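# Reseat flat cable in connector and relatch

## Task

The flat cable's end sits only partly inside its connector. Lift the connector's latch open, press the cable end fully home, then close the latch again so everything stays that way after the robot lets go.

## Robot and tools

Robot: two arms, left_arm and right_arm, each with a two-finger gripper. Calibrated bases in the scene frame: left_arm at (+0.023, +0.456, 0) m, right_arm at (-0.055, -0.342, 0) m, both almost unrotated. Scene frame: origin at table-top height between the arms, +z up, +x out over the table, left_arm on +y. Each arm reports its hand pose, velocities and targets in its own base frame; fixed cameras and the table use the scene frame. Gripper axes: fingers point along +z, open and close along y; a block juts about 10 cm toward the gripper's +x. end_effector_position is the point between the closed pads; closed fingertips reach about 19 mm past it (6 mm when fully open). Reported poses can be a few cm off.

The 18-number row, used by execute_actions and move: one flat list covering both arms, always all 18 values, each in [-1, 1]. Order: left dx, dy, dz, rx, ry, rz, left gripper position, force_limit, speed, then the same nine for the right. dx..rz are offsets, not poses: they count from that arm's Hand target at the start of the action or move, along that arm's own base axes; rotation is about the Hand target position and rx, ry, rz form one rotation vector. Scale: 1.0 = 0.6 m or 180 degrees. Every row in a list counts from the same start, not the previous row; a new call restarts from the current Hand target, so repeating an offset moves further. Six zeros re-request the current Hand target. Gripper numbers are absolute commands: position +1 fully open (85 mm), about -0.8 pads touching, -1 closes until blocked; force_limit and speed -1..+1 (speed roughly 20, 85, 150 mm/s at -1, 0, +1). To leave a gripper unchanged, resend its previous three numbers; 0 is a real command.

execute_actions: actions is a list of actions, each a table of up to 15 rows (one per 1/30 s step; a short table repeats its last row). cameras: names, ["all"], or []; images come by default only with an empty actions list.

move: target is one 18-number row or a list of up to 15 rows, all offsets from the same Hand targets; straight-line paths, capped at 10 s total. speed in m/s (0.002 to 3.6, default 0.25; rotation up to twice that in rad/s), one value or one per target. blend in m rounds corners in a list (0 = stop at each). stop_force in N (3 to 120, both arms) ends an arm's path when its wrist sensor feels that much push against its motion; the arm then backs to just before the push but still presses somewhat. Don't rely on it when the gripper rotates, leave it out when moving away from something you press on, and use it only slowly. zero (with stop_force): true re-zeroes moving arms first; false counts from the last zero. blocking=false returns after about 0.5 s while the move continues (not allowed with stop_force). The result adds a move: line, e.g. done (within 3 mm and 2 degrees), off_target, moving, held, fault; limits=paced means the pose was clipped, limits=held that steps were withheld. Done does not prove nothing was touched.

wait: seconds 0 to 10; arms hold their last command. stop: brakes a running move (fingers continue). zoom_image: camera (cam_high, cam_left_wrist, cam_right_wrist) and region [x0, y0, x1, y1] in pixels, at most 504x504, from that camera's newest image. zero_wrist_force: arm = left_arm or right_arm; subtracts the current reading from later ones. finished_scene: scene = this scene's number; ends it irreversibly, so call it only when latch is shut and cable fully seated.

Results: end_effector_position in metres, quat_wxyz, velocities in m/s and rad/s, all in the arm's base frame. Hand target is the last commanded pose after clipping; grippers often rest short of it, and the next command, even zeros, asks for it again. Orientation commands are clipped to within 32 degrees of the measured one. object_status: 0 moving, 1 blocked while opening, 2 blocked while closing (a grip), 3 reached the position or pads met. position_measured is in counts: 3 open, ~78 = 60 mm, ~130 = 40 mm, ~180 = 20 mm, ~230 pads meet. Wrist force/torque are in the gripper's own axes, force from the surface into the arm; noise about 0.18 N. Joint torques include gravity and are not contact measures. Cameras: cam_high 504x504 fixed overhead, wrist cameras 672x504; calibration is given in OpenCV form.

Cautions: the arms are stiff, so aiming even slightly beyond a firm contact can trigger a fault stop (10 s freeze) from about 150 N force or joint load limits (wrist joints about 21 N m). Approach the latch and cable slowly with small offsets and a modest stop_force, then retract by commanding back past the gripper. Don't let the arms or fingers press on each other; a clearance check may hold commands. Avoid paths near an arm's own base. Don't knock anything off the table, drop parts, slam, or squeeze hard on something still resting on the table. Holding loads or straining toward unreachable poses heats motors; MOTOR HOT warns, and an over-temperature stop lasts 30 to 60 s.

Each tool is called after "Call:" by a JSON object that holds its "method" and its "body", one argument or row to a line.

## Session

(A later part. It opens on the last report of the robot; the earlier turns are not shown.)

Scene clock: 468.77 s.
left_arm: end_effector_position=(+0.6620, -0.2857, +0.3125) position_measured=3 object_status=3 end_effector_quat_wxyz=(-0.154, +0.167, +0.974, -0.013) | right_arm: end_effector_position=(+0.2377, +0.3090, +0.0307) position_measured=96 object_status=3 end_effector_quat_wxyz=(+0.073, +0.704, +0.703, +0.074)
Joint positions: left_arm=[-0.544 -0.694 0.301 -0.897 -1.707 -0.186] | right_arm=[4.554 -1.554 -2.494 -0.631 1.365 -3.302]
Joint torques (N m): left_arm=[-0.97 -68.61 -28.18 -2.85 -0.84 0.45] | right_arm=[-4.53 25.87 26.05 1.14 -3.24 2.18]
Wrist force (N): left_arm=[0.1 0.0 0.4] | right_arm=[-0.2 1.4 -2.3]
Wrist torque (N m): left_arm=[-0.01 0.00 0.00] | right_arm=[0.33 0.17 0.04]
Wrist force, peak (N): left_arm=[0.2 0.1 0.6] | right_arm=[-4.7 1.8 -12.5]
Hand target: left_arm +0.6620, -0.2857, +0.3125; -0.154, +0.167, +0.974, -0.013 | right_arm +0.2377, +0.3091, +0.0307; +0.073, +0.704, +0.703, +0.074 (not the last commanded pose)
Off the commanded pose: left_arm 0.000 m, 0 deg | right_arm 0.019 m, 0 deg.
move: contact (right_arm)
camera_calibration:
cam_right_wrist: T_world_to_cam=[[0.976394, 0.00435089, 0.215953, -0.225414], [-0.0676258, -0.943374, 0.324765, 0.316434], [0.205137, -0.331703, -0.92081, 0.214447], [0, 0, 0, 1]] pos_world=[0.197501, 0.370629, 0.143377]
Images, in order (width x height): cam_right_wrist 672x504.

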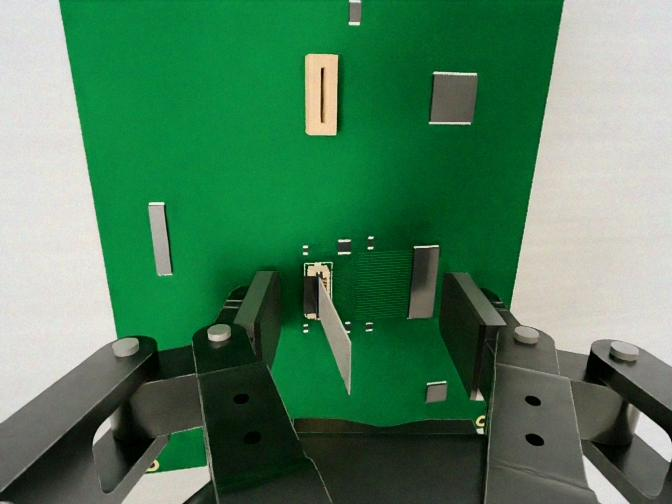

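Call:
{"method": "move", "body": {
  "target": [0,0,0,0,0,0,1,1,1,0,0,0.001,0,0,0,0.26,1,0],
  "speed": 0.01
}}

Call:
{"method": "move", "body": {
  "target": [0,0,0,0,0,0,1,1,1,0.0183,0,0,0,0,0,0.26,1,0],
  "speed": 0.002,
  "stop_force": 3,
  "cameras": ["cam_right_wrist"]
}}

Call:
{"method": "zoom_image", "body": {
  "camera": "cam_right_wrist",
  "region": [226, 220, 376, 360]
}}

Scene clock: 477.23 s.
left_arm: end_effector_position=(+0.6620, -0.2857, +0.3125) position_measured=3 object_status=3 end_effector_quat_wxyz=(-0.154, +0.167, +0.974, -0.013) | right_arm: end_effector_position=(+0.2377, +0.3091, +0.0313) position_measured=96 object_status=3 end_effector_quat_wxyz=(+0.073, +0.704, +0.703, +0.074)
Joint positions: left_arm=[-0.544 -0.694 0.301 -0.897 -1.707 -0.186] | right_arm=[4.554 -1.552 -2.493 -0.634 1.365 -3.302]
Joint torques (N m): left_arm=[-1.12 -67.97 -28.07 -2.83 -0.85 0.42] | right_arm=[-4.78 24.08 26.25 1.76 -3.25 2.06]
Wrist force (N): left_arm=[0.2 0.3 0.1] | right_arm=[-0.6 0.6 0.3]
Wrist torque (N m): left_arm=[0.04 -0.03 0.00] | right_arm=[0.25 0.16 0.03]
Wrist force, peak (N): left_arm=[0.0 0.3 0.5] | right_arm=[-0.6 1.7 -3.3]
Hand target: left_arm +0.6620, -0.2857, +0.3125; -0.154, +0.167, +0.974, -0.013 | right_arm +0.2377, +0.3091, +0.0313; +0.073, +0.704, +0.703, +0.074
Off the commanded pose: left_arm 0.000 m, 0 deg | right_arm 0.000 m, 0 deg.
move: done

Scene clock: 483.30 s.
left_arm: end_effector_position=(+0.6620, -0.2857, +0.3125) position_measured=3 object_status=3 end_effector_quat_wxyz=(-0.154, +0.167, +0.974, -0.013) | right_arm: end_effector_position=(+0.2487, +0.3091, +0.0313) position_measured=96 object_status=3 end_effector_quat_wxyz=(+0.073, +0.704, +0.703, +0.074)
Joint positions: left_arm=[-0.544 -0.694 0.301 -0.897 -1.707 -0.186] | right_arm=[4.522 -1.569 -2.479 -0.624 1.366 -3.335]
Joint torques (N m): left_arm=[-0.66 -66.98 -28.97 -2.87 -0.82 0.3] | right_arm=[2.75 17.38 22.88 5.42 1.86 0.35]
Wrist force (N): left_arm=[-0.1 -0.3 0.3] | right_arm=[-0.6 0.2 0.1]
Wrist torque (N m): left_arm=[-0.05 0.01 0.00] | right_arm=[0.26 0.17 0.22]
Wrist force, peak (N): left_arm=[-0.2 0.1 0.5] | right_arm=[-0.8 0.6 0.4]
Hand target: left_arm +0.6620, -0.2857, +0.3125; -0.154, +0.167, +0.974, -0.013 | right_arm +0.2486, +0.3091, +0.0313; +0.073, +0.704, +0.703, +0.074
Off the commanded pose: left_arm 0.000 m, 0 deg | right_arm 0.000 m, 0 deg.
move: done
camera_calibration:
cam_right_wrist: T_world_to_cam=[[0.976394, 0.00435089, 0.215953, -0.236284], [-0.0676258, -0.943374, 0.324765, 0.316983], [0.205137, -0.331703, -0.92081, 0.212743], [0, 0, 0, 1]] pos_world=[0.208501, 0.370629, 0.143977]
Images, in order (width x height): cam_right_wrist 672x504.

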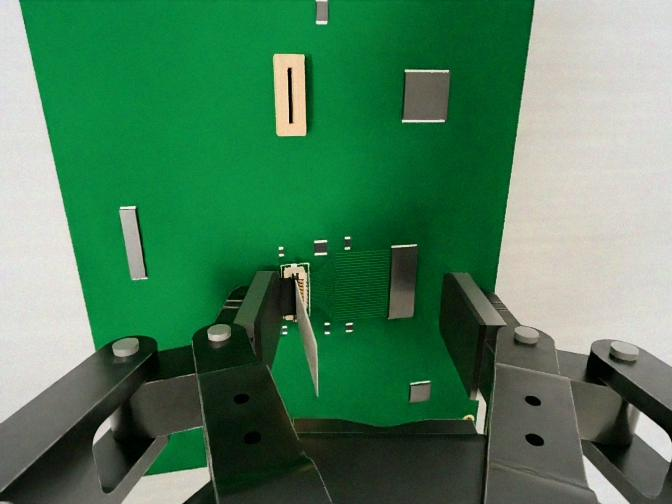

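Scaled by 3.360.

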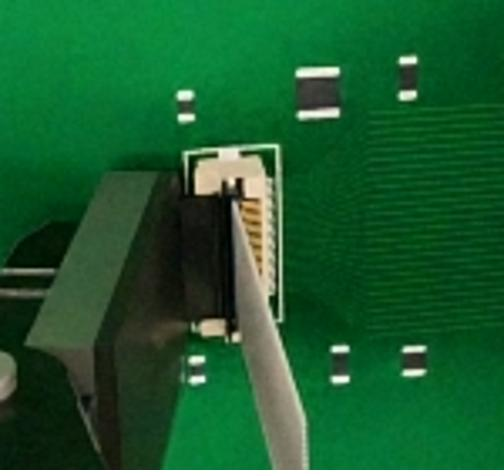

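Call:
{"method": "move", "body": {
  "target": [0,0,0,0,0,0,1,1,1,-0.0017,0.0067,0,0,0,0,0.26,1,0],
  "speed": 0.02
}}

Call:
{"method": "move", "body": {
  "target": [0,0,0,0,0,0,1,1,1,0.01,0,0,0,0,0,0.26,1,0],
  "speed": 0.002,
  "stop_force": 3,
  "cameras": ["cam_right_wrist"]
}}

Call:
{"method": "zoom_image", "body": {
  "camera": "cam_right_wrist",
  "region": [226, 220, 376, 360]
}}

Scene clock: 493.07 s.
left_arm: end_effector_position=(+0.6620, -0.2857, +0.3125) position_measured=3 object_status=3 end_effector_quat_wxyz=(-0.154, +0.167, +0.974, -0.013) | right_arm: end_effector_position=(+0.2476, +0.3132, +0.0313) position_measured=96 object_status=3 end_effector_quat_wxyz=(+0.073, +0.704, +0.703, +0.074)
Joint positions: left_arm=[-0.544 -0.694 0.301 -0.897 -1.707 -0.186] | right_arm=[4.527 -1.576 -2.472 -0.626 1.366 -3.329]
Joint torques (N m): left_arm=[-0.87 -67.4 -29.15 -2.8 -0.79 0.39] | right_arm=[0.71 23.77 17.74 1.61 -3.62 1.11]
Wrist force (N): left_arm=[0.1 -0.2 0.1] | right_arm=[-0.6 0.6 0.4]
Wrist torque (N m): left_arm=[-0.05 -0.01 0.00] | right_arm=[0.24 0.16 0.22]
Wrist force, peak (N): left_arm=[0.3 0.2 0.4] | right_arm=[-0.9 0.2 -0.5]
Hand target: left_arm +0.6620, -0.2857, +0.3125; -0.154, +0.167, +0.974, -0.013 | right_arm +0.2476, +0.3131, +0.0313; +0.073, +0.704, +0.703, +0.074
Off the commanded pose: left_arm 0.000 m, 0 deg | right_arm 0.000 m, 0 deg.
move: done

Scene clock: 496.67 s.
left_arm: end_effector_position=(+0.6620, -0.2857, +0.3125) position_measured=3 object_status=3 end_effector_quat_wxyz=(-0.154, +0.167, +0.974, -0.013) | right_arm: end_effector_position=(+0.2536, +0.3131, +0.0313) position_measured=96 object_status=3 end_effector_quat_wxyz=(+0.073, +0.704, +0.703, +0.074)
Joint positions: left_arm=[-0.544 -0.694 0.301 -0.897 -1.707 -0.186] | right_arm=[4.51 -1.585 -2.464 -0.621 1.367 -3.347]
Joint torques (N m): left_arm=[-1.17 -66.95 -28.77 -2.79 -0.69 0.35] | right_arm=[2.84 17.37 22.74 5.41 1.89 0.32]
Wrist force (N): left_arm=[0.2 0.1 0.3] | right_arm=[-0.7 0.2 0.0]
Wrist torque (N m): left_arm=[0.01 -0.03 0.00] | right_arm=[0.22 0.16 0.22]
Wrist force, peak (N): left_arm=[0.1 0.1 0.6] | right_arm=[-0.8 0.5 0.3]
Hand target: left_arm +0.6620, -0.2857, +0.3125; -0.154, +0.167, +0.974, -0.013 | right_arm +0.2536, +0.3131, +0.0313; +0.073, +0.704, +0.703, +0.074
Off the commanded pose: left_arm 0.000 m, 0 deg | right_arm 0.000 m, 0 deg.
move: done
camera_calibration:
cam_right_wrist: T_world_to_cam=[[0.976394, 0.00435089, 0.215953, -0.241184], [-0.0676258, -0.943374, 0.324765, 0.321095], [0.205137, -0.331703, -0.92081, 0.213044], [0, 0, 0, 1]] pos_world=[0.213501, 0.374629, 0.143977]
Images, in order (width x height): cam_right_wrist 672x504.

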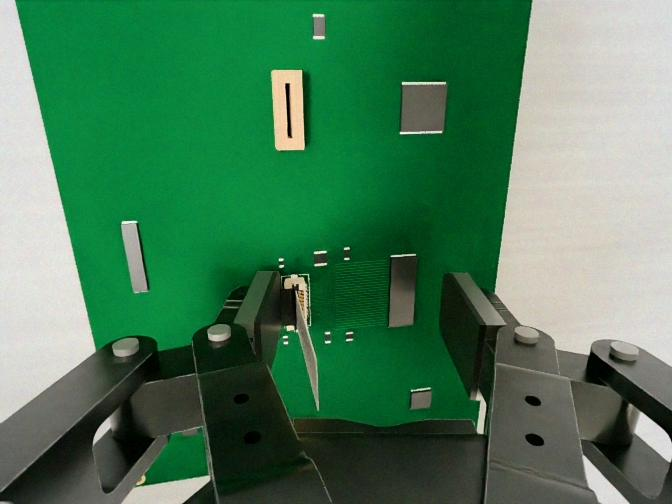

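Scaled by 3.360.

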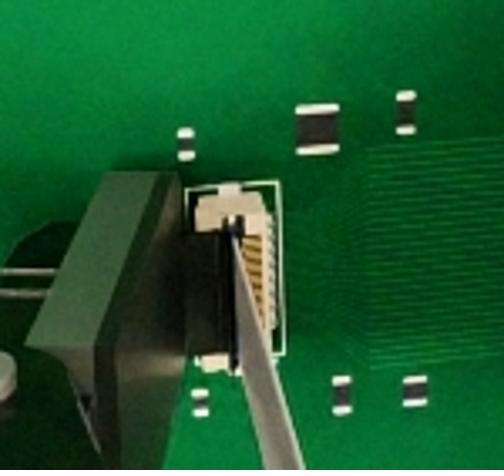

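Call:
{"method": "move", "body": {
  "target": [
    [0,0,0,0,0,0,1,1,1,-0.0083,0,0,0,0,0,0.26,1,0],
    [0,0,0,0,0,0,1,1,1,-0.0083,0,0.131,0,0,0,0.26,1,0],
    [0,0,0,0,0,0,1,1,1,-0.031,-0.0035,0.1645,0.0517,0.0524,-0.4975,0.26,1,0],
    [0,0,0,0,0,0,1,1,1,-0.031,-0.0035,0.131,0.1039,0.0007,-0.9945,0.26,1,0]
  ],
  "speed": 0.25,
  "blend": [0.001,0.01,0.02,0],
  "cameras": ["cam_right_wrist","cam_high"]
}}

Call:
{"method": "zoom_image", "body": {
  "camera": "cam_right_wrist",
  "region": [300, 190, 420, 290]
}}

Scene clock: 553.43 s.
left_arm: end_effector_position=(+0.6620, -0.2857, +0.3125) position_measured=3 object_status=3 end_effector_quat_wxyz=(-0.154, +0.167, +0.974, -0.013) | right_arm: end_effector_position=(+0.2350, +0.3110, +0.1099) position_measured=96 object_status=3 end_effector_quat_wxyz=(+0.000, +0.707, -0.708, -0.001)
Joint positions: left_arm=[-0.544 -0.694 0.301 -0.897 -1.707 -0.186] | right_arm=[4.414 -1.427 -2.299 -0.985 1.571 -0.297]
Joint torques (N m): left_arm=[-1.38 -66.14 -28.5 -2.93 -1.03 0.34] | right_arm=[3.63 24.72 25.76 1.41 -1.72 2.48]
Wrist force (N): left_arm=[0.2 0.1 0.0] | right_arm=[-0.1 -0.3 0.3]
Wrist torque (N m): left_arm=[0.00 -0.04 0.00] | right_arm=[-0.01 -0.01 -0.05]
Wrist force, peak (N): left_arm=[0.4 -0.2 0.3] | right_arm=[-1.0 -0.9 3.3]
Hand target: left_arm +0.6620, -0.2857, +0.3125; -0.154, +0.167, +0.974, -0.013 | right_arm +0.2350, +0.3110, +0.1099; +0.000, +0.707, -0.708, -0.001
Off the commanded pose: left_arm 0.000 m, 0 deg | right_arm 0.000 m, 0 deg.
move: done
camera_calibration:
cam_right_wrist: T_world_to_cam=[[-0.999942, -0.00518178, 0.0093901, 0.250179], [-0.00176006, 0.942951, 0.332926, -0.310638], [-0.0105796, 0.33289, -0.942906, 0.135002], [0, 0, 0, 1]] pos_world=[0.251046, 0.249272, 0.228365]
Images, in order (width x height): cam_high 504x504, cam_right_wrist 672x504.

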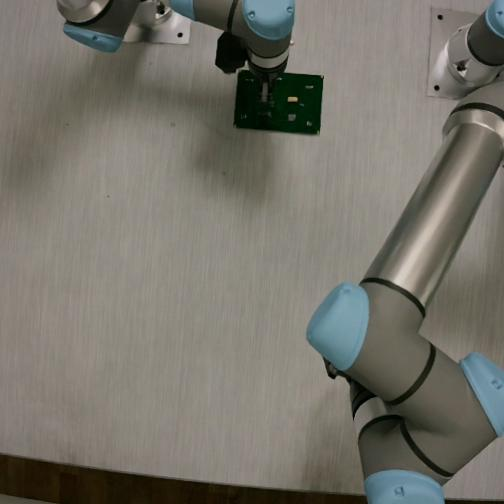

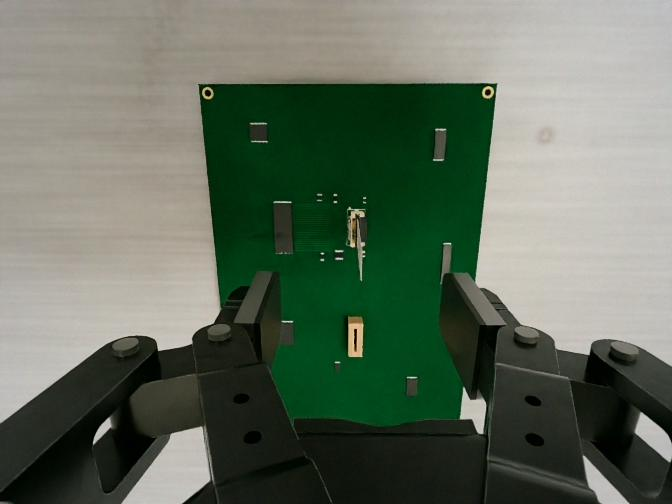

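Scaled by 4.200.

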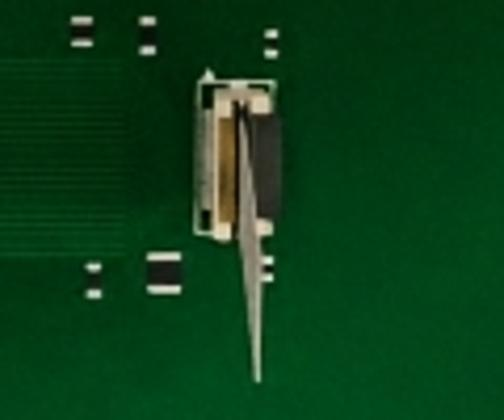

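Call:
{"method": "move", "body": {
  "target": [-0.838,-0.14,-0.25,-0.188,-0.165,-0.368,-1,1,0,0,0,0,0,0,0,0.26,1,0],
  "speed": 0.25,
  "cameras": ["all"]
}}

Scene clock: 606.30 s.
left_arm: end_effector_position=(+0.1593, -0.3697, +0.1626) position_measured=232 object_status=3 end_effector_quat_wxyz=(+0.153, +0.691, +0.690, -0.153) | right_arm: end_effector_position=(+0.2350, +0.3110, +0.1099) position_measured=96 object_status=3 end_effector_quat_wxyz=(+0.000, +0.707, -0.708, -0.001)
Joint positions: left_arm=[-1.473 -1.926 2.483 -2.561 -1.613 0.089] | right_arm=[4.414 -1.427 -2.299 -0.985 1.571 -0.297]
Joint torques (N m): left_arm=[-9.57 -6.42 -21.54 -5.1 0.14 1.34] | right_arm=[-6.6 25.2 31.74 1.1 2.33 0.09]
Wrist force (N): left_arm=[1.1 -0.4 0.6] | right_arm=[-0.2 -0.4 0.1]
Wrist torque (N m): left_arm=[-0.14 -0.05 -0.23] | right_arm=[-0.02 0.00 -0.05]
Wrist force, peak (N): left_arm=[1.8 -2.7 1.3] | right_arm=[-0.2 -0.5 0.4]
Hand target: left_arm +0.1592, -0.3697, +0.1625; +0.153, +0.691, +0.690, -0.153 | right_arm +0.2350, +0.3110, +0.1099; +0.000, +0.707, -0.708, -0.001
Off the commanded pose: left_arm 0.000 m, 0 deg | right_arm 0.000 m, 0 deg.
move: done
camera_calibration:
cam_left_wrist: T_world_to_cam=[[0.999927, -0.00496708, 0.011031, -0.155136], [-0.0112917, -0.710462, 0.703645, -0.355091], [0.00434204, -0.703718, -0.710466, -0.0188275], [0, 0, 0, 1]] pos_world=[0.151196, -0.266298, 0.238193]
cam_right_wrist: T_world_to_cam=[[-0.999944, -0.00477213, 0.0094293, 0.249969], [-0.00135972, 0.942921, 0.333015, -0.310748], [-0.0104803, 0.332983, -0.942874, 0.134947], [0, 0, 0, 1]] pos_world=[0.250946, 0.249269, 0.228364]

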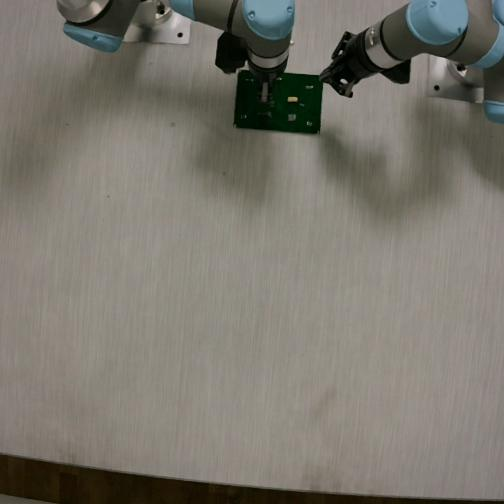

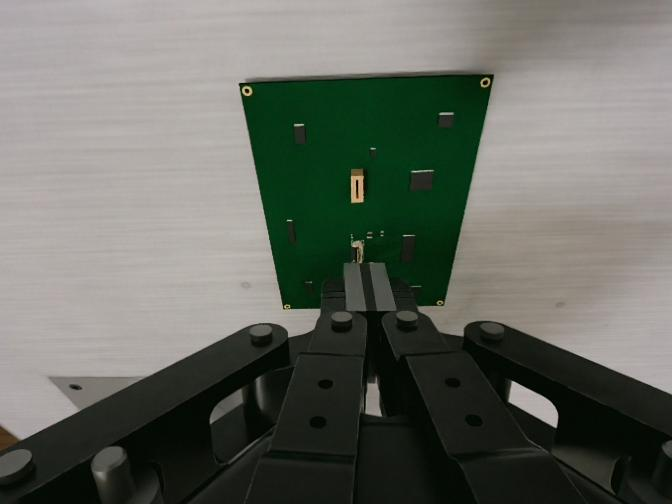

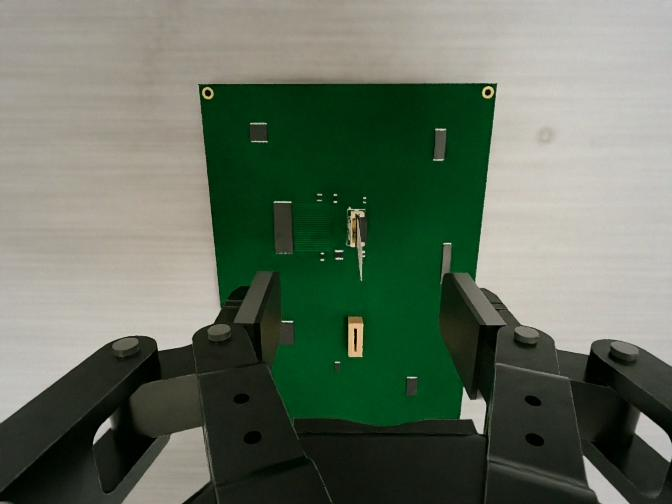

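Call:
{"method": "move", "body": {
  "target": [0,-0.0172,-0.18,0,0,0,-1,1,0,0,0,0,0,0,0,0.26,1,0],
  "speed": 0.15
}}

Call:
{"method": "move", "body": {
  "target": [0,0,-0.06,0,0,0,-1,1,0,0,0,0,0,0,0,0.26,1,0],
  "speed": 0.004,
  "stop_force": 6,
  "cameras": ["all"]
}}

Scene clock: 618.30 s.
left_arm: end_effector_position=(+0.1592, -0.3799, +0.0545) position_measured=232 object_status=3 end_effector_quat_wxyz=(+0.152, +0.691, +0.690, -0.153) | right_arm: end_effector_position=(+0.2350, +0.3110, +0.1099) position_measured=96 object_status=3 end_effector_quat_wxyz=(+0.000, +0.707, -0.708, -0.001)
Joint positions: left_arm=[-1.477 -1.565 2.623 -3.063 -1.611 0.086] | right_arm=[4.414 -1.427 -2.299 -0.985 1.571 -0.297]
Joint torques (N m): left_arm=[6.92 -10.14 -23.33 -7.77 -1.48 1.57] | right_arm=[-6.05 23.76 31.86 1.21 2.2 -2.02]
Wrist force (N): left_arm=[1.5 -0.5 0.7] | right_arm=[-0.3 -0.3 0.3]
Wrist torque (N m): left_arm=[-0.15 -0.11 -0.22] | right_arm=[-0.02 0.02 -0.04]
Wrist force, peak (N): left_arm=[2.2 -0.3 2.5] | right_arm=[-0.5 -0.5 0.1]
Hand target: left_arm +0.1592, -0.3800, +0.0545; +0.153, +0.691, +0.690, -0.153 | right_arm +0.2350, +0.3110, +0.1099; +0.000, +0.707, -0.708, -0.001
Off the commanded pose: left_arm 0.000 m, 0 deg | right_arm 0.000 m, 0 deg.
move: done

Scene clock: 625.33 s.
left_arm: end_effector_position=(+0.1592, -0.3800, +0.0294) position_measured=232 object_status=3 end_effector_quat_wxyz=(+0.153, +0.691, +0.690, -0.153) | right_arm: end_effector_position=(+0.2350, +0.3110, +0.1099) position_measured=96 object_status=3 end_effector_quat_wxyz=(+0.000, +0.707, -0.708, -0.001)
Joint positions: left_arm=[-1.477 -1.455 2.645 -3.195 -1.611 0.086] | right_arm=[4.414 -1.427 -2.299 -0.985 1.571 -0.297]
Joint torques (N m): left_arm=[5.6 -27.72 -19.54 -0.43 -1.17 1.57] | right_arm=[-4.69 21.17 32.23 1.09 1.99 -1.84]
Wrist force (N): left_arm=[-2.4 -0.2 -3.0] | right_arm=[-0.2 -0.2 0.2]
Wrist torque (N m): left_arm=[-0.12 -0.05 -0.21] | right_arm=[0.00 0.01 -0.05]
Wrist force, peak (N): left_arm=[0.4 -0.9 -10.7] | right_arm=[-0.4 -0.4 0.3]
Hand target: left_arm +0.1592, -0.3800, +0.0294; +0.153, +0.691, +0.690, -0.153 (not the last commanded pose) | right_arm +0.2350, +0.3110, +0.1099; +0.000, +0.707, -0.708, -0.001
Off the commanded pose: left_arm 0.011 m, 0 deg | right_arm 0.000 m, 0 deg.
move: contact (left_arm)
camera_calibration:
cam_left_wrist: T_world_to_cam=[[0.999925, -0.00496777, 0.0111724, -0.153633], [-0.0113916, -0.710461, 0.703644, -0.268669], [0.00444201, -0.703719, -0.710465, -0.120725], [0, 0, 0, 1]] pos_world=[0.151097, -0.276598, 0.104993]
cam_right_wrist: T_world_to_cam=[[-0.999944, -0.00477213, 0.0094293, 0.249969], [-0.00135972, 0.942921, 0.333015, -0.310748], [-0.0104803, 0.332983, -0.942874, 0.134947], [0, 0, 0, 1]] pos_world=[0.250946, 0.249269, 0.228364]

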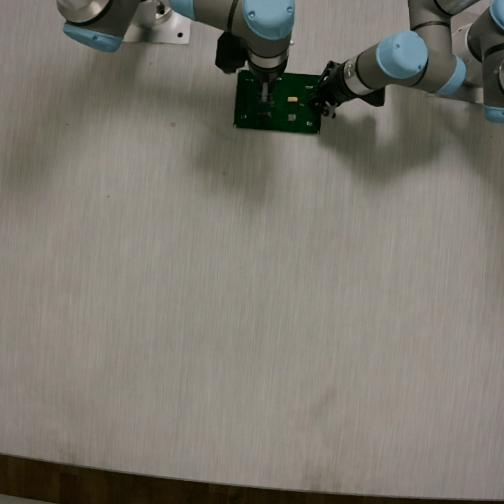

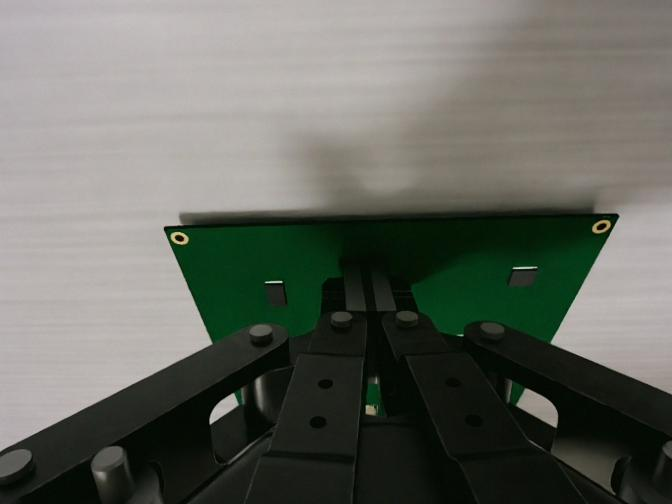

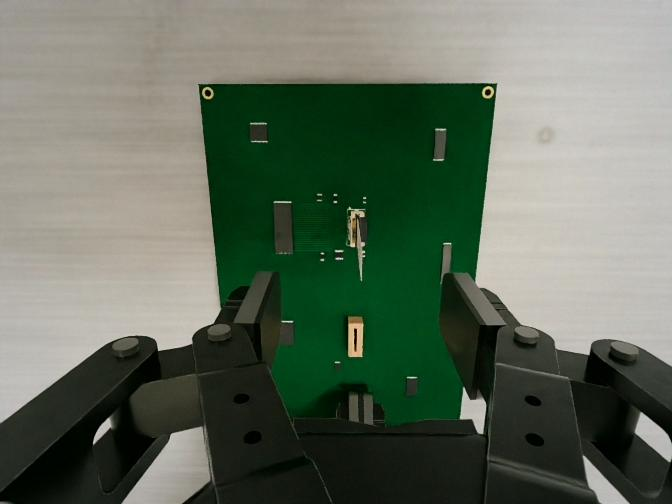

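Call:
{"method": "move", "body": {
  "target": [0,0,-0.0012,0,0,0,-1,1,0,0,0,0,0,0,0,0.26,1,0],
  "speed": 0.004
}}

Scene clock: 629.97 s.
left_arm: end_effector_position=(+0.1592, -0.3800, +0.0287) position_measured=232 object_status=3 end_effector_quat_wxyz=(+0.153, +0.691, +0.690, -0.153) | right_arm: end_effector_position=(+0.2350, +0.3110, +0.1099) position_measured=96 object_status=3 end_effector_quat_wxyz=(+0.000, +0.707, -0.708, -0.001)
Joint positions: left_arm=[-1.477 -1.451 2.646 -3.199 -1.611 0.086] | right_arm=[4.414 -1.427 -2.299 -0.985 1.571 -0.297]
Joint torques (N m): left_arm=[-3.09 -1.52 -2.47 -1.2 -1.09 1.43] | right_arm=[-4.25 20.65 32.05 1.14 1.86 -2.03]
Wrist force (N): left_arm=[-2.8 -1.0 -41.8] | right_arm=[-0.1 -0.4 0.2]
Wrist torque (N m): left_arm=[-0.11 0.26 -0.22] | right_arm=[-0.02 -0.01 -0.05]
Wrist force, peak (N): left_arm=[-1.7 -1.1 -44.3] | right_arm=[-0.3 -0.4 0.4]
Hand target: left_arm +0.1592, -0.3800, +0.0287; +0.153, +0.691, +0.690, -0.153 | right_arm +0.2350, +0.3110, +0.1099; +0.000, +0.707, -0.708, -0.001
Off the commanded pose: left_arm 0.000 m, 0 deg | right_arm 0.000 m, 0 deg.
move: done

Call:
{"method": "move", "body": {
  "target": [0,0,0.0007,0,0,0,-1,1,0,0,0,0,0,0,0,0.26,1,0],
  "speed": 0.004
}}

Scene clock: 633.30 s.
left_arm: end_effector_position=(+0.1592, -0.3800, +0.0291) position_measured=232 object_status=3 end_effector_quat_wxyz=(+0.153, +0.691, +0.690, -0.153) | right_arm: end_effector_position=(+0.2350, +0.3110, +0.1099) position_measured=96 object_status=3 end_effector_quat_wxyz=(+0.000, +0.707, -0.708, -0.001)
Joint positions: left_arm=[-1.477 -1.453 2.645 -3.197 -1.611 0.086] | right_arm=[4.414 -1.427 -2.299 -0.985 1.571 -0.297]
Joint torques (N m): left_arm=[-8.37 -22.05 -13.97 1.31 -1.3 1.26] | right_arm=[-3.97 18.47 31.44 1.18 1.87 -1.9]
Wrist force (N): left_arm=[-10.4 0.4 -10.1] | right_arm=[-0.3 -0.4 0.2]
Wrist torque (N m): left_arm=[-0.15 -0.05 -0.20] | right_arm=[-0.03 0.02 -0.04]
Wrist force, peak (N): left_arm=[-2.9 -1.0 -42.4] | right_arm=[-0.5 -0.4 0.3]
Hand target: left_arm +0.1592, -0.3800, +0.0291; +0.153, +0.691, +0.690, -0.153 | right_arm +0.2350, +0.3110, +0.1099; +0.000, +0.707, -0.708, -0.001
Off the commanded pose: left_arm 0.000 m, 0 deg | right_arm 0.000 m, 0 deg.
move: done

Call:
{"method": "move", "body": {
  "target": [0,0,0,0,0,0,-1,1,0,0.0163,0.0007,-0.1083,0,-0.0667,0,0.26,1,0],
  "speed": 0.1,
  "cameras": ["cam_right_wrist"]
}}

Call:
{"method": "zoom_image", "body": {
  "camera": "cam_right_wrist",
  "region": [356, 210, 496, 350]
}}

Scene clock: 663.00 s.
left_arm: end_effector_position=(+0.1592, -0.3800, +0.0291) position_measured=232 object_status=3 end_effector_quat_wxyz=(+0.153, +0.691, +0.690, -0.153) | right_arm: end_effector_position=(+0.2448, +0.3114, +0.0449) position_measured=96 object_status=3 end_effector_quat_wxyz=(-0.074, +0.703, -0.704, +0.073)
Joint positions: left_arm=[-1.477 -1.453 2.645 -3.197 -1.611 0.086] | right_arm=[4.534 -1.528 -2.464 -0.682 1.365 -0.181]
Joint torques (N m): left_arm=[0.02 -17.71 -14.2 -3.34 -1.17 1.03] | right_arm=[-3.96 20.31 22.43 4.28 0.76 -1.36]
Wrist force (N): left_arm=[-10.5 0.6 -10.6] | right_arm=[-0.3 -0.1 0.0]
Wrist torque (N m): left_arm=[-0.14 -0.08 -0.20] | right_arm=[0.08 0.07 -0.04]
Wrist force, peak (N): left_arm=[-11.4 0.5 -10.9] | right_arm=[-0.4 -1.1 -1.0]
Hand target: left_arm +0.1592, -0.3800, +0.0291; +0.153, +0.691, +0.690, -0.153 | right_arm +0.2448, +0.3114, +0.0449; -0.074, +0.703, -0.704, +0.073
Off the commanded pose: left_arm 0.000 m, 0 deg | right_arm 0.000 m, 0 deg.
move: done
camera_calibration:
cam_right_wrist: T_world_to_cam=[[-0.98005, -0.00486444, -0.198692, 0.264867], [-0.0706215, 0.942985, 0.325255, -0.272157], [0.185781, 0.332799, -0.924516, 0.024814], [0, 0, 0, 1]] pos_world=[0.235753, 0.24967, 0.164088]
Images, in order (width x height): cam_right_wrist 672x504.

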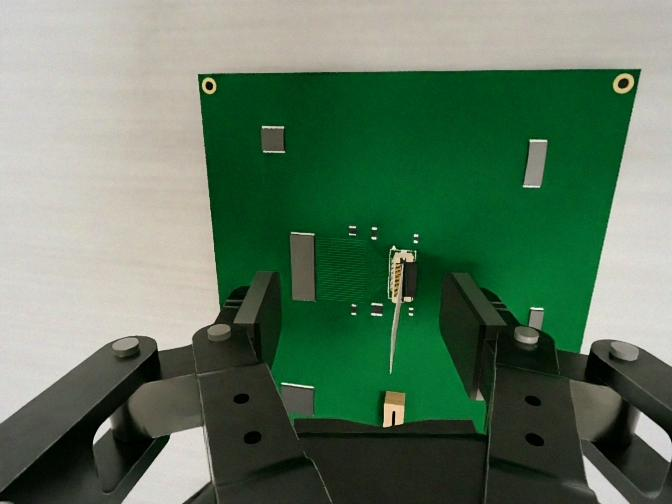

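Scaled by 3.600.

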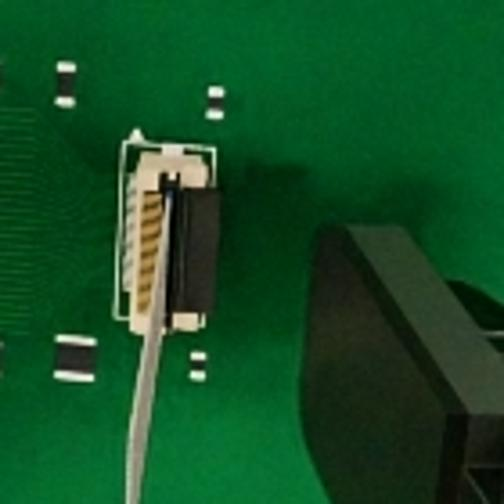

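Call:
{"method": "move", "body": {
  "target": [0,0,0,0,0,0,-1,1,0,0,0,-0.0223,0,0,0,0.26,1,0],
  "speed": 0.01,
  "stop_force": 3,
  "cameras": ["cam_right_wrist"]
}}

Call:
{"method": "zoom_image", "body": {
  "camera": "cam_right_wrist",
  "region": [356, 220, 496, 360]
}}

Scene clock: 669.40 s.
left_arm: end_effector_position=(+0.1592, -0.3800, +0.0291) position_measured=232 object_status=3 end_effector_quat_wxyz=(+0.153, +0.691, +0.690, -0.153) | right_arm: end_effector_position=(+0.2448, +0.3114, +0.0315) position_measured=96 object_status=3 end_effector_quat_wxyz=(-0.074, +0.703, -0.704, +0.073)
Joint positions: left_arm=[-1.477 -1.453 2.645 -3.197 -1.611 0.086] | right_arm=[4.534 -1.567 -2.48 -0.627 1.365 -0.181]
Joint torques (N m): left_arm=[5.52 -10.61 -13.96 -3.21 -1.09 0.71] | right_arm=[-5.05 26.86 27.1 1.24 -3.09 0.52]
Wrist force (N): left_arm=[-10.4 0.6 -10.6] | right_arm=[-0.3 0.1 0.5]
Wrist torque (N m): left_arm=[-0.13 -0.05 -0.20] | right_arm=[0.14 0.07 -0.05]
Wrist force, peak (N): left_arm=[-11.1 0.6 -11.2] | right_arm=[-0.3 -0.1 0.7]
Hand target: left_arm +0.1592, -0.3800, +0.0291; +0.153, +0.691, +0.690, -0.153 | right_arm +0.2448, +0.3114, +0.0315; -0.074, +0.703, -0.704, +0.073
Off the commanded pose: left_arm 0.000 m, 0 deg | right_arm 0.000 m, 0 deg.
move: done
camera_calibration:
cam_right_wrist: T_world_to_cam=[[-0.980029, -0.00480713, -0.198795, 0.26222], [-0.0706429, 0.942914, 0.325457, -0.267838], [0.185883, 0.333001, -0.924423, 0.0124307], [0, 0, 0, 1]] pos_world=[0.235752, 0.249669, 0.150789]
Images, in order (width x height): cam_right_wrist 672x504.

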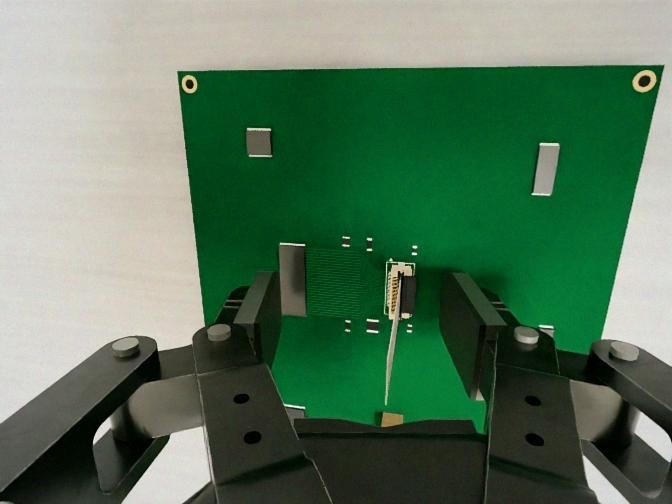

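Scaled by 3.600.

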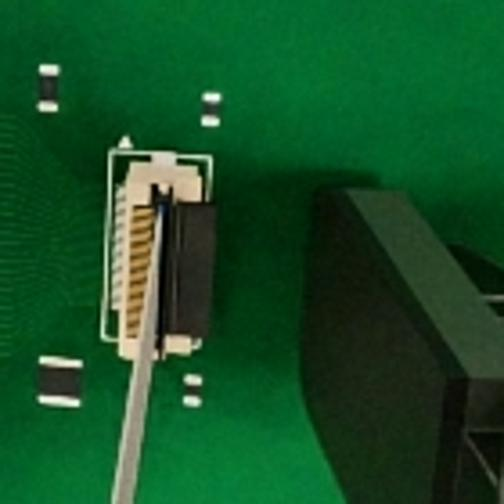

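Call:
{"method": "move", "body": {
  "target": [0,0,0,0,0,0,-1,1,0,0.0108,-0.0033,0,0,0,0,0.26,1,0],
  "speed": 0.02
}}

Call:
{"method": "move", "body": {
  "target": [0,0,0,0,0,0,-1,1,0,0.01,0,0,0,0,0,0.26,1,0],
  "speed": 0.002,
  "stop_force": 3,
  "cameras": ["cam_right_wrist"]
}}

Call:
{"method": "zoom_image", "body": {
  "camera": "cam_right_wrist",
  "region": [356, 220, 496, 360]
}}

Scene clock: 678.47 s.
left_arm: end_effector_position=(+0.1592, -0.3800, +0.0291) position_measured=232 object_status=3 end_effector_quat_wxyz=(+0.153, +0.691, +0.690, -0.153) | right_arm: end_effector_position=(+0.2514, +0.3094, +0.0316) position_measured=96 object_status=3 end_effector_quat_wxyz=(-0.074, +0.703, -0.704, +0.073)
Joint positions: left_arm=[-1.477 -1.453 2.645 -3.197 -1.611 0.086] | right_arm=[4.514 -1.572 -2.476 -0.621 1.366 -0.201]
Joint torques (N m): left_arm=[6.23 -9 -12.78 -3.12 -0.94 0.7] | right_arm=[8.51 21.12 20.05 4.31 1.97 2.24]
Wrist force (N): left_arm=[-10.3 0.6 -10.0] | right_arm=[-0.2 -0.1 0.2]
Wrist torque (N m): left_arm=[-0.12 -0.03 -0.21] | right_arm=[0.09 0.04 0.14]
Wrist force, peak (N): left_arm=[-11.1 0.6 -11.2] | right_arm=[-0.5 0.0 0.5]
Hand target: left_arm +0.1592, -0.3800, +0.0291; +0.153, +0.691, +0.690, -0.153 | right_arm +0.2513, +0.3094, +0.0315; -0.074, +0.703, -0.704, +0.073
Off the commanded pose: left_arm 0.000 m, 0 deg | right_arm 0.000 m, 0 deg.
move: done

Scene clock: 680.57 s.
left_arm: end_effector_position=(+0.1592, -0.3800, +0.0291) position_measured=232 object_status=3 end_effector_quat_wxyz=(+0.153, +0.691, +0.690, -0.153) | right_arm: end_effector_position=(+0.2538, +0.3094, +0.0315) position_measured=96 object_status=3 end_effector_quat_wxyz=(-0.074, +0.703, -0.704, +0.073)
Joint positions: left_arm=[-1.477 -1.453 2.645 -3.197 -1.611 0.086] | right_arm=[4.507 -1.576 -2.473 -0.619 1.366 -0.208]
Joint torques (N m): left_arm=[4.5 -9.29 -13.47 -3.35 -0.86 0.54] | right_arm=[7.37 27.89 13.03 2.64 0.43 2.12]
Wrist force (N): left_arm=[-8.3 0.2 -11.1] | right_arm=[-0.5 2.9 -0.5]
Wrist torque (N m): left_arm=[-0.19 -0.07 -0.21] | right_arm=[0.02 0.04 0.13]
Wrist force, peak (N): left_arm=[-11.1 0.4 -11.1] | right_arm=[0.1 3.3 -1.5]
Hand target: left_arm +0.1592, -0.3800, +0.0291; +0.153, +0.691, +0.690, -0.153 | right_arm +0.2538, +0.3094, +0.0315; -0.074, +0.703, -0.704, +0.073 (not the last commanded pose)
Off the commanded pose: left_arm 0.000 m, 0 deg | right_arm 0.004 m, 0 deg.
move: contact (right_arm)
camera_calibration:
cam_right_wrist: T_world_to_cam=[[-0.980049, -0.00482054, -0.198698, 0.271005], [-0.0706244, 0.942912, 0.325468, -0.265289], [0.185786, 0.333008, -0.92444, 0.0113551], [0, 0, 0, 1]] pos_world=[0.244753, 0.247669, 0.150689]
Images, in order (width x height): cam_right_wrist 672x504.

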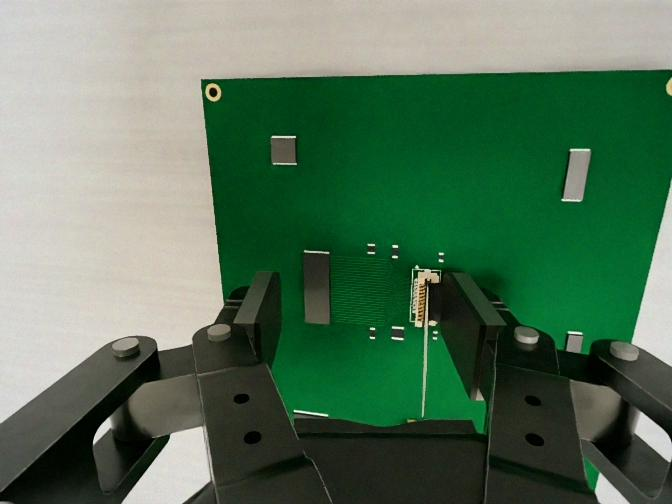

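Scaled by 3.600.

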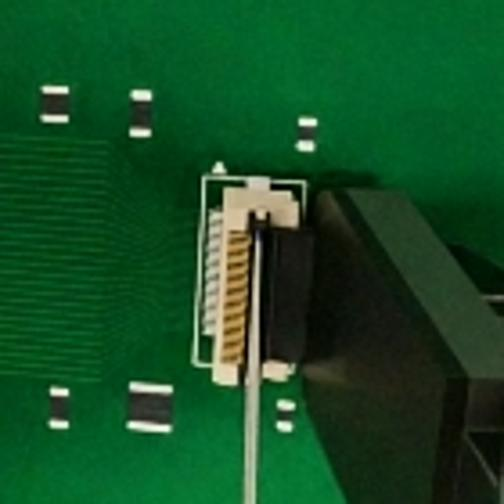

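Call:
{"method": "move", "body": {
  "target": [0,0,0,0,0,0,-1,1,0,0.0003,0,0.0015,0,0,0,0.26,1,0],
  "speed": 0.004,
  "cameras": ["cam_right_wrist"]
}}

Call:
{"method": "zoom_image", "body": {
  "camera": "cam_right_wrist",
  "region": [396, 260, 476, 340]
}}

Scene clock: 687.50 s.
left_arm: end_effector_position=(+0.1592, -0.3800, +0.0291) position_measured=232 object_status=3 end_effector_quat_wxyz=(+0.153, +0.691, +0.690, -0.153) | right_arm: end_effector_position=(+0.2539, +0.3094, +0.0325) position_measured=96 object_status=3 end_effector_quat_wxyz=(-0.074, +0.703, -0.704, +0.073)
Joint positions: left_arm=[-1.477 -1.453 2.645 -3.197 -1.611 0.086] | right_arm=[4.507 -1.574 -2.472 -0.623 1.366 -0.209]
Joint torques (N m): left_arm=[4.68 -8.77 -13.04 -3.22 -0.72 0.5] | right_arm=[-9 24.28 25.93 2.16 -3.59 -2.1]
Wrist force (N): left_arm=[-6.4 0.1 -14.1] | right_arm=[0.2 3.4 -0.2]
Wrist torque (N m): left_arm=[-0.13 0.00 -0.21] | right_arm=[-0.01 0.02 0.12]
Wrist force, peak (N): left_arm=[-7.2 0.4 -15.3] | right_arm=[0.1 3.7 -0.5]
Hand target: left_arm +0.1592, -0.3800, +0.0291; +0.153, +0.691, +0.690, -0.153 | right_arm +0.2539, +0.3094, +0.0324; -0.074, +0.703, -0.704, +0.073
Off the commanded pose: left_arm 0.000 m, 0 deg | right_arm 0.000 m, 0 deg.
move: done
camera_calibration:
cam_right_wrist: T_world_to_cam=[[-0.980047, -0.00483991, -0.198705, 0.271405], [-0.0706445, 0.942912, 0.325464, -0.265595], [0.185786, 0.333007, -0.92444, 0.0122425], [0, 0, 0, 1]] pos_world=[0.244953, 0.247669, 0.151689]
Images, in order (width x height): cam_right_wrist 672x504.

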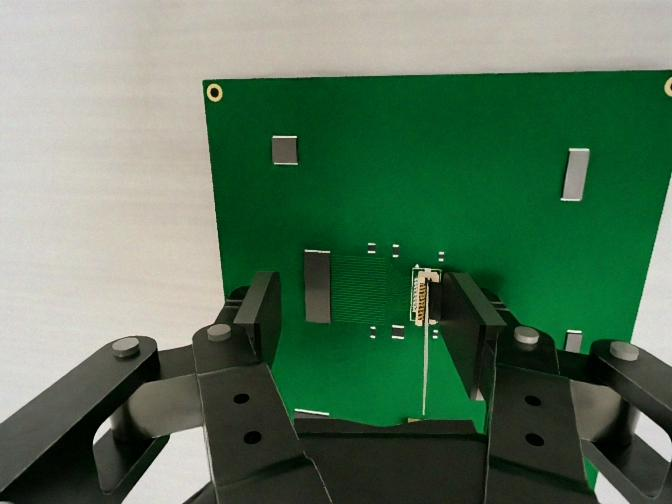

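Scaled by 6.300.

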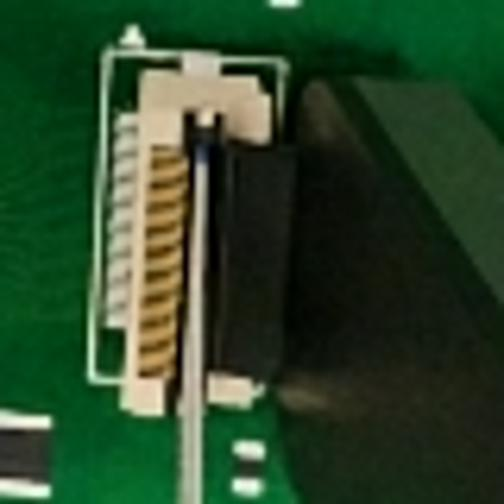

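Call:
{"method": "move", "body": {
  "target": [0,0,0,0,0,0,-1,1,0,0.0003,0,0.0017,0,0,0,0.26,1,0],
  "speed": 0.004,
  "cameras": ["cam_right_wrist"]
}}

Call:
{"method": "zoom_image", "body": {
  "camera": "cam_right_wrist",
  "region": [396, 260, 476, 340]
}}

Scene clock: 691.93 s.
left_arm: end_effector_position=(+0.1592, -0.3800, +0.0291) position_measured=232 object_status=3 end_effector_quat_wxyz=(+0.153, +0.691, +0.690, -0.153) | right_arm: end_effector_position=(+0.2541, +0.3094, +0.0335) position_measured=96 object_status=3 end_effector_quat_wxyz=(-0.074, +0.703, -0.704, +0.073)
Joint positions: left_arm=[-1.477 -1.453 2.645 -3.197 -1.611 0.086] | right_arm=[4.506 -1.571 -2.47 -0.627 1.366 -0.209]
Joint torques (N m): left_arm=[4.77 -9.43 -13.29 -3.2 -0.75 0.21] | right_arm=[-6.6 23.34 25.5 2 -0.76 -1.87]
Wrist force (N): left_arm=[-6.3 0.4 -14.1] | right_arm=[-0.3 0.0 0.2]
Wrist torque (N m): left_arm=[-0.09 -0.03 -0.21] | right_arm=[0.10 0.05 0.14]
Wrist force, peak (N): left_arm=[-7.4 0.1 -15.3] | right_arm=[-0.1 3.8 -0.5]
Hand target: left_arm +0.1592, -0.3800, +0.0291; +0.153, +0.691, +0.690, -0.153 | right_arm +0.2541, +0.3094, +0.0335; -0.074, +0.703, -0.704, +0.073
Off the commanded pose: left_arm 0.000 m, 0 deg | right_arm 0.000 m, 0 deg.
move: done
camera_calibration:
cam_right_wrist: T_world_to_cam=[[-0.980029, -0.00480713, -0.198795, 0.271801], [-0.0706429, 0.942914, 0.325457, -0.265906], [0.185883, 0.333001, -0.924423, 0.0131058], [0, 0, 0, 1]] pos_world=[0.245152, 0.247669, 0.152689]
Images, in order (width x height): cam_right_wrist 672x504.

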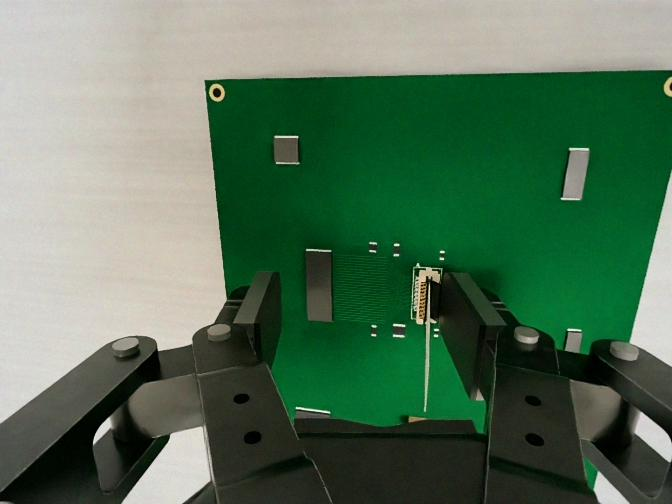

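Scaled by 6.300.

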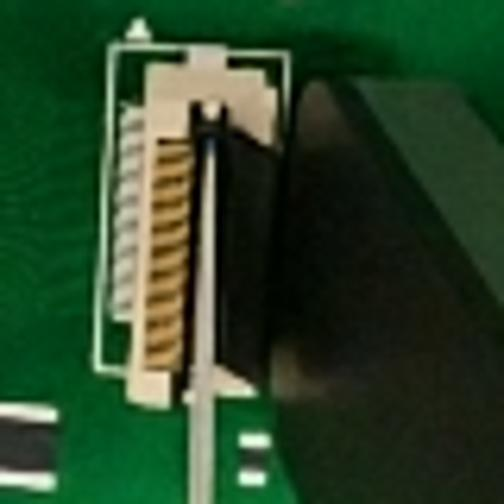

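Call:
{"method": "move", "body": {
  "target": [0,0,0,0,0,0,-1,1,0,0,0,0.0017,0,0,0,0.26,1,0],
  "speed": 0.004
}}

Call:
{"method": "move", "body": {
  "target": [0,0,0,0,0,0,-1,1,0,0.0058,0,0,0,0,0,0.26,1,0],
  "speed": 0.002,
  "stop_force": 3,
  "cameras": ["cam_right_wrist"]
}}

Call:
{"method": "zoom_image", "body": {
  "camera": "cam_right_wrist",
  "region": [396, 260, 476, 340]
}}

Scene clock: 699.87 s.
left_arm: end_effector_position=(+0.1592, -0.3800, +0.0291) position_measured=232 object_status=3 end_effector_quat_wxyz=(+0.153, +0.691, +0.690, -0.153) | right_arm: end_effector_position=(+0.2541, +0.3094, +0.0345) position_measured=96 object_status=3 end_effector_quat_wxyz=(-0.074, +0.703, -0.704, +0.073)
Joint positions: left_arm=[-1.477 -1.453 2.645 -3.197 -1.611 0.086] | right_arm=[4.506 -1.568 -2.469 -0.631 1.366 -0.209]
Joint torques (N m): left_arm=[4.94 -9.17 -12.48 -3.25 -0.61 0.3] | right_arm=[5.88 24.22 26.08 2.12 1.73 1.28]
Wrist force (N): left_arm=[-6.7 0.2 -14.3] | right_arm=[-0.1 0.0 0.3]
Wrist torque (N m): left_arm=[-0.12 0.01 -0.21] | right_arm=[0.10 0.02 0.15]
Wrist force, peak (N): left_arm=[-7.5 0.4 -15.2] | right_arm=[-0.5 -0.1 0.3]
Hand target: left_arm +0.1592, -0.3800, +0.0291; +0.153, +0.691, +0.690, -0.153 | right_arm +0.2541, +0.3094, +0.0345; -0.074, +0.703, -0.704, +0.073
Off the commanded pose: left_arm 0.000 m, 0 deg | right_arm 0.000 m, 0 deg.
move: done

Scene clock: 701.90 s.
left_arm: end_effector_position=(+0.1592, -0.3800, +0.0291) position_measured=232 object_status=3 end_effector_quat_wxyz=(+0.153, +0.691, +0.690, -0.153) | right_arm: end_effector_position=(+0.2565, +0.3094, +0.0345) position_measured=96 object_status=3 end_effector_quat_wxyz=(-0.074, +0.703, -0.704, +0.073)
Joint positions: left_arm=[-1.477 -1.453 2.645 -3.197 -1.611 0.086] | right_arm=[4.5 -1.572 -2.466 -0.629 1.367 -0.216]
Joint torques (N m): left_arm=[4.93 -8.72 -12.81 -3.21 -0.56 0.2] | right_arm=[6.63 27.61 13.6 2.96 0 2.26]
Wrist force (N): left_arm=[-6.3 0.0 -14.1] | right_arm=[-0.3 2.9 -1.1]
Wrist torque (N m): left_arm=[-0.15 -0.02 -0.21] | right_arm=[-0.02 0.03 0.13]
Wrist force, peak (N): left_arm=[-7.5 0.2 -15.2] | right_arm=[0.6 3.2 -2.6]
Hand target: left_arm +0.1592, -0.3800, +0.0291; +0.153, +0.691, +0.690, -0.153 | right_arm +0.2565, +0.3094, +0.0345; -0.074, +0.703, -0.704, +0.073 (not the last commanded pose)
Off the commanded pose: left_arm 0.000 m, 0 deg | right_arm 0.001 m, 0 deg.
move: contact (right_arm)
camera_calibration:
cam_right_wrist: T_world_to_cam=[[-0.980049, -0.00482054, -0.198698, 0.274247], [-0.0706244, 0.942912, 0.325468, -0.266075], [0.185786, 0.333008, -0.92444, 0.0136268], [0, 0, 0, 1]] pos_world=[0.247453, 0.247669, 0.153689]
Images, in order (width x height): cam_right_wrist 672x504.

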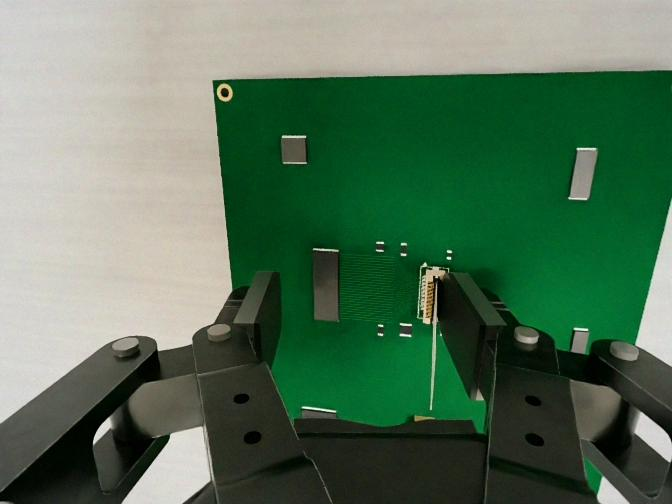

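Scaled by 6.300.

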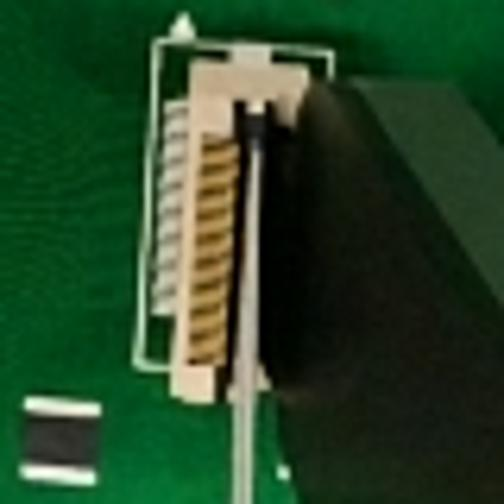

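Call:
{"method": "move", "body": {
  "target": [0,0,0,0,0,0,-1,1,0,-0.012,0,0,0,0,0,0.26,1,0],
  "speed": 0.03,
  "cameras": ["cam_right_wrist"]
}}

Call:
{"method": "zoom_image", "body": {
  "camera": "cam_right_wrist",
  "region": [376, 250, 456, 330]
}}

Scene clock: 706.90 s.
left_arm: end_effector_position=(+0.1592, -0.3800, +0.0291) position_measured=232 object_status=3 end_effector_quat_wxyz=(+0.153, +0.691, +0.690, -0.153) | right_arm: end_effector_position=(+0.2492, +0.3094, +0.0345) position_measured=96 object_status=3 end_effector_quat_wxyz=(-0.074, +0.703, -0.704, +0.073)
Joint positions: left_arm=[-1.477 -1.453 2.645 -3.197 -1.611 0.086] | right_arm=[4.52 -1.56 -2.475 -0.635 1.366 -0.195]
Joint torques (N m): left_arm=[4.67 -8.56 -11.29 -3.23 -0.61 0.18] | right_arm=[-6.7 12.81 25.8 2.79 -3.43 -1.98]
Wrist force (N): left_arm=[-7.2 0.1 -14.8] | right_arm=[-0.3 0.0 0.4]
Wrist torque (N m): left_arm=[-0.14 0.01 -0.21] | right_arm=[0.10 0.06 -0.04]
Wrist force, peak (N): left_arm=[-7.7 0.0 -15.2] | right_arm=[0.2 2.7 -2.3]
Hand target: left_arm +0.1592, -0.3800, +0.0291; +0.153, +0.691, +0.690, -0.153 | right_arm +0.2493, +0.3094, +0.0345; -0.074, +0.703, -0.704, +0.073
Off the commanded pose: left_arm 0.000 m, 0 deg | right_arm 0.000 m, 0 deg.
move: done
camera_calibration:
cam_right_wrist: T_world_to_cam=[[-0.980065, -0.00466134, -0.198621, 0.267046], [-0.0704283, 0.942954, 0.325388, -0.266635], [0.185774, 0.33289, -0.924485, 0.0150217], [0, 0, 0, 1]] pos_world=[0.240153, 0.247668, 0.153688]
Images, in order (width x height): cam_right_wrist 672x504.

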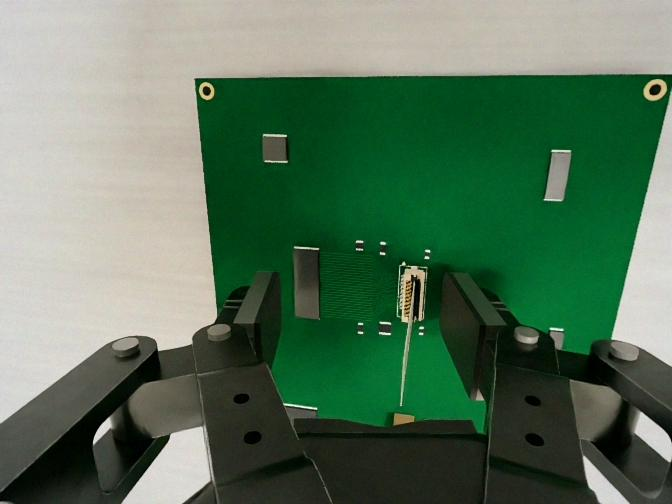

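Scaled by 6.300.

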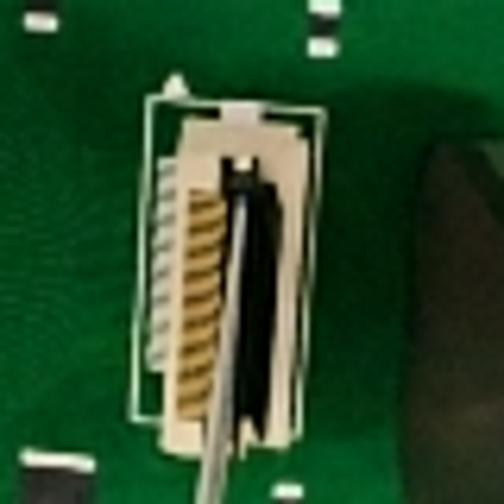

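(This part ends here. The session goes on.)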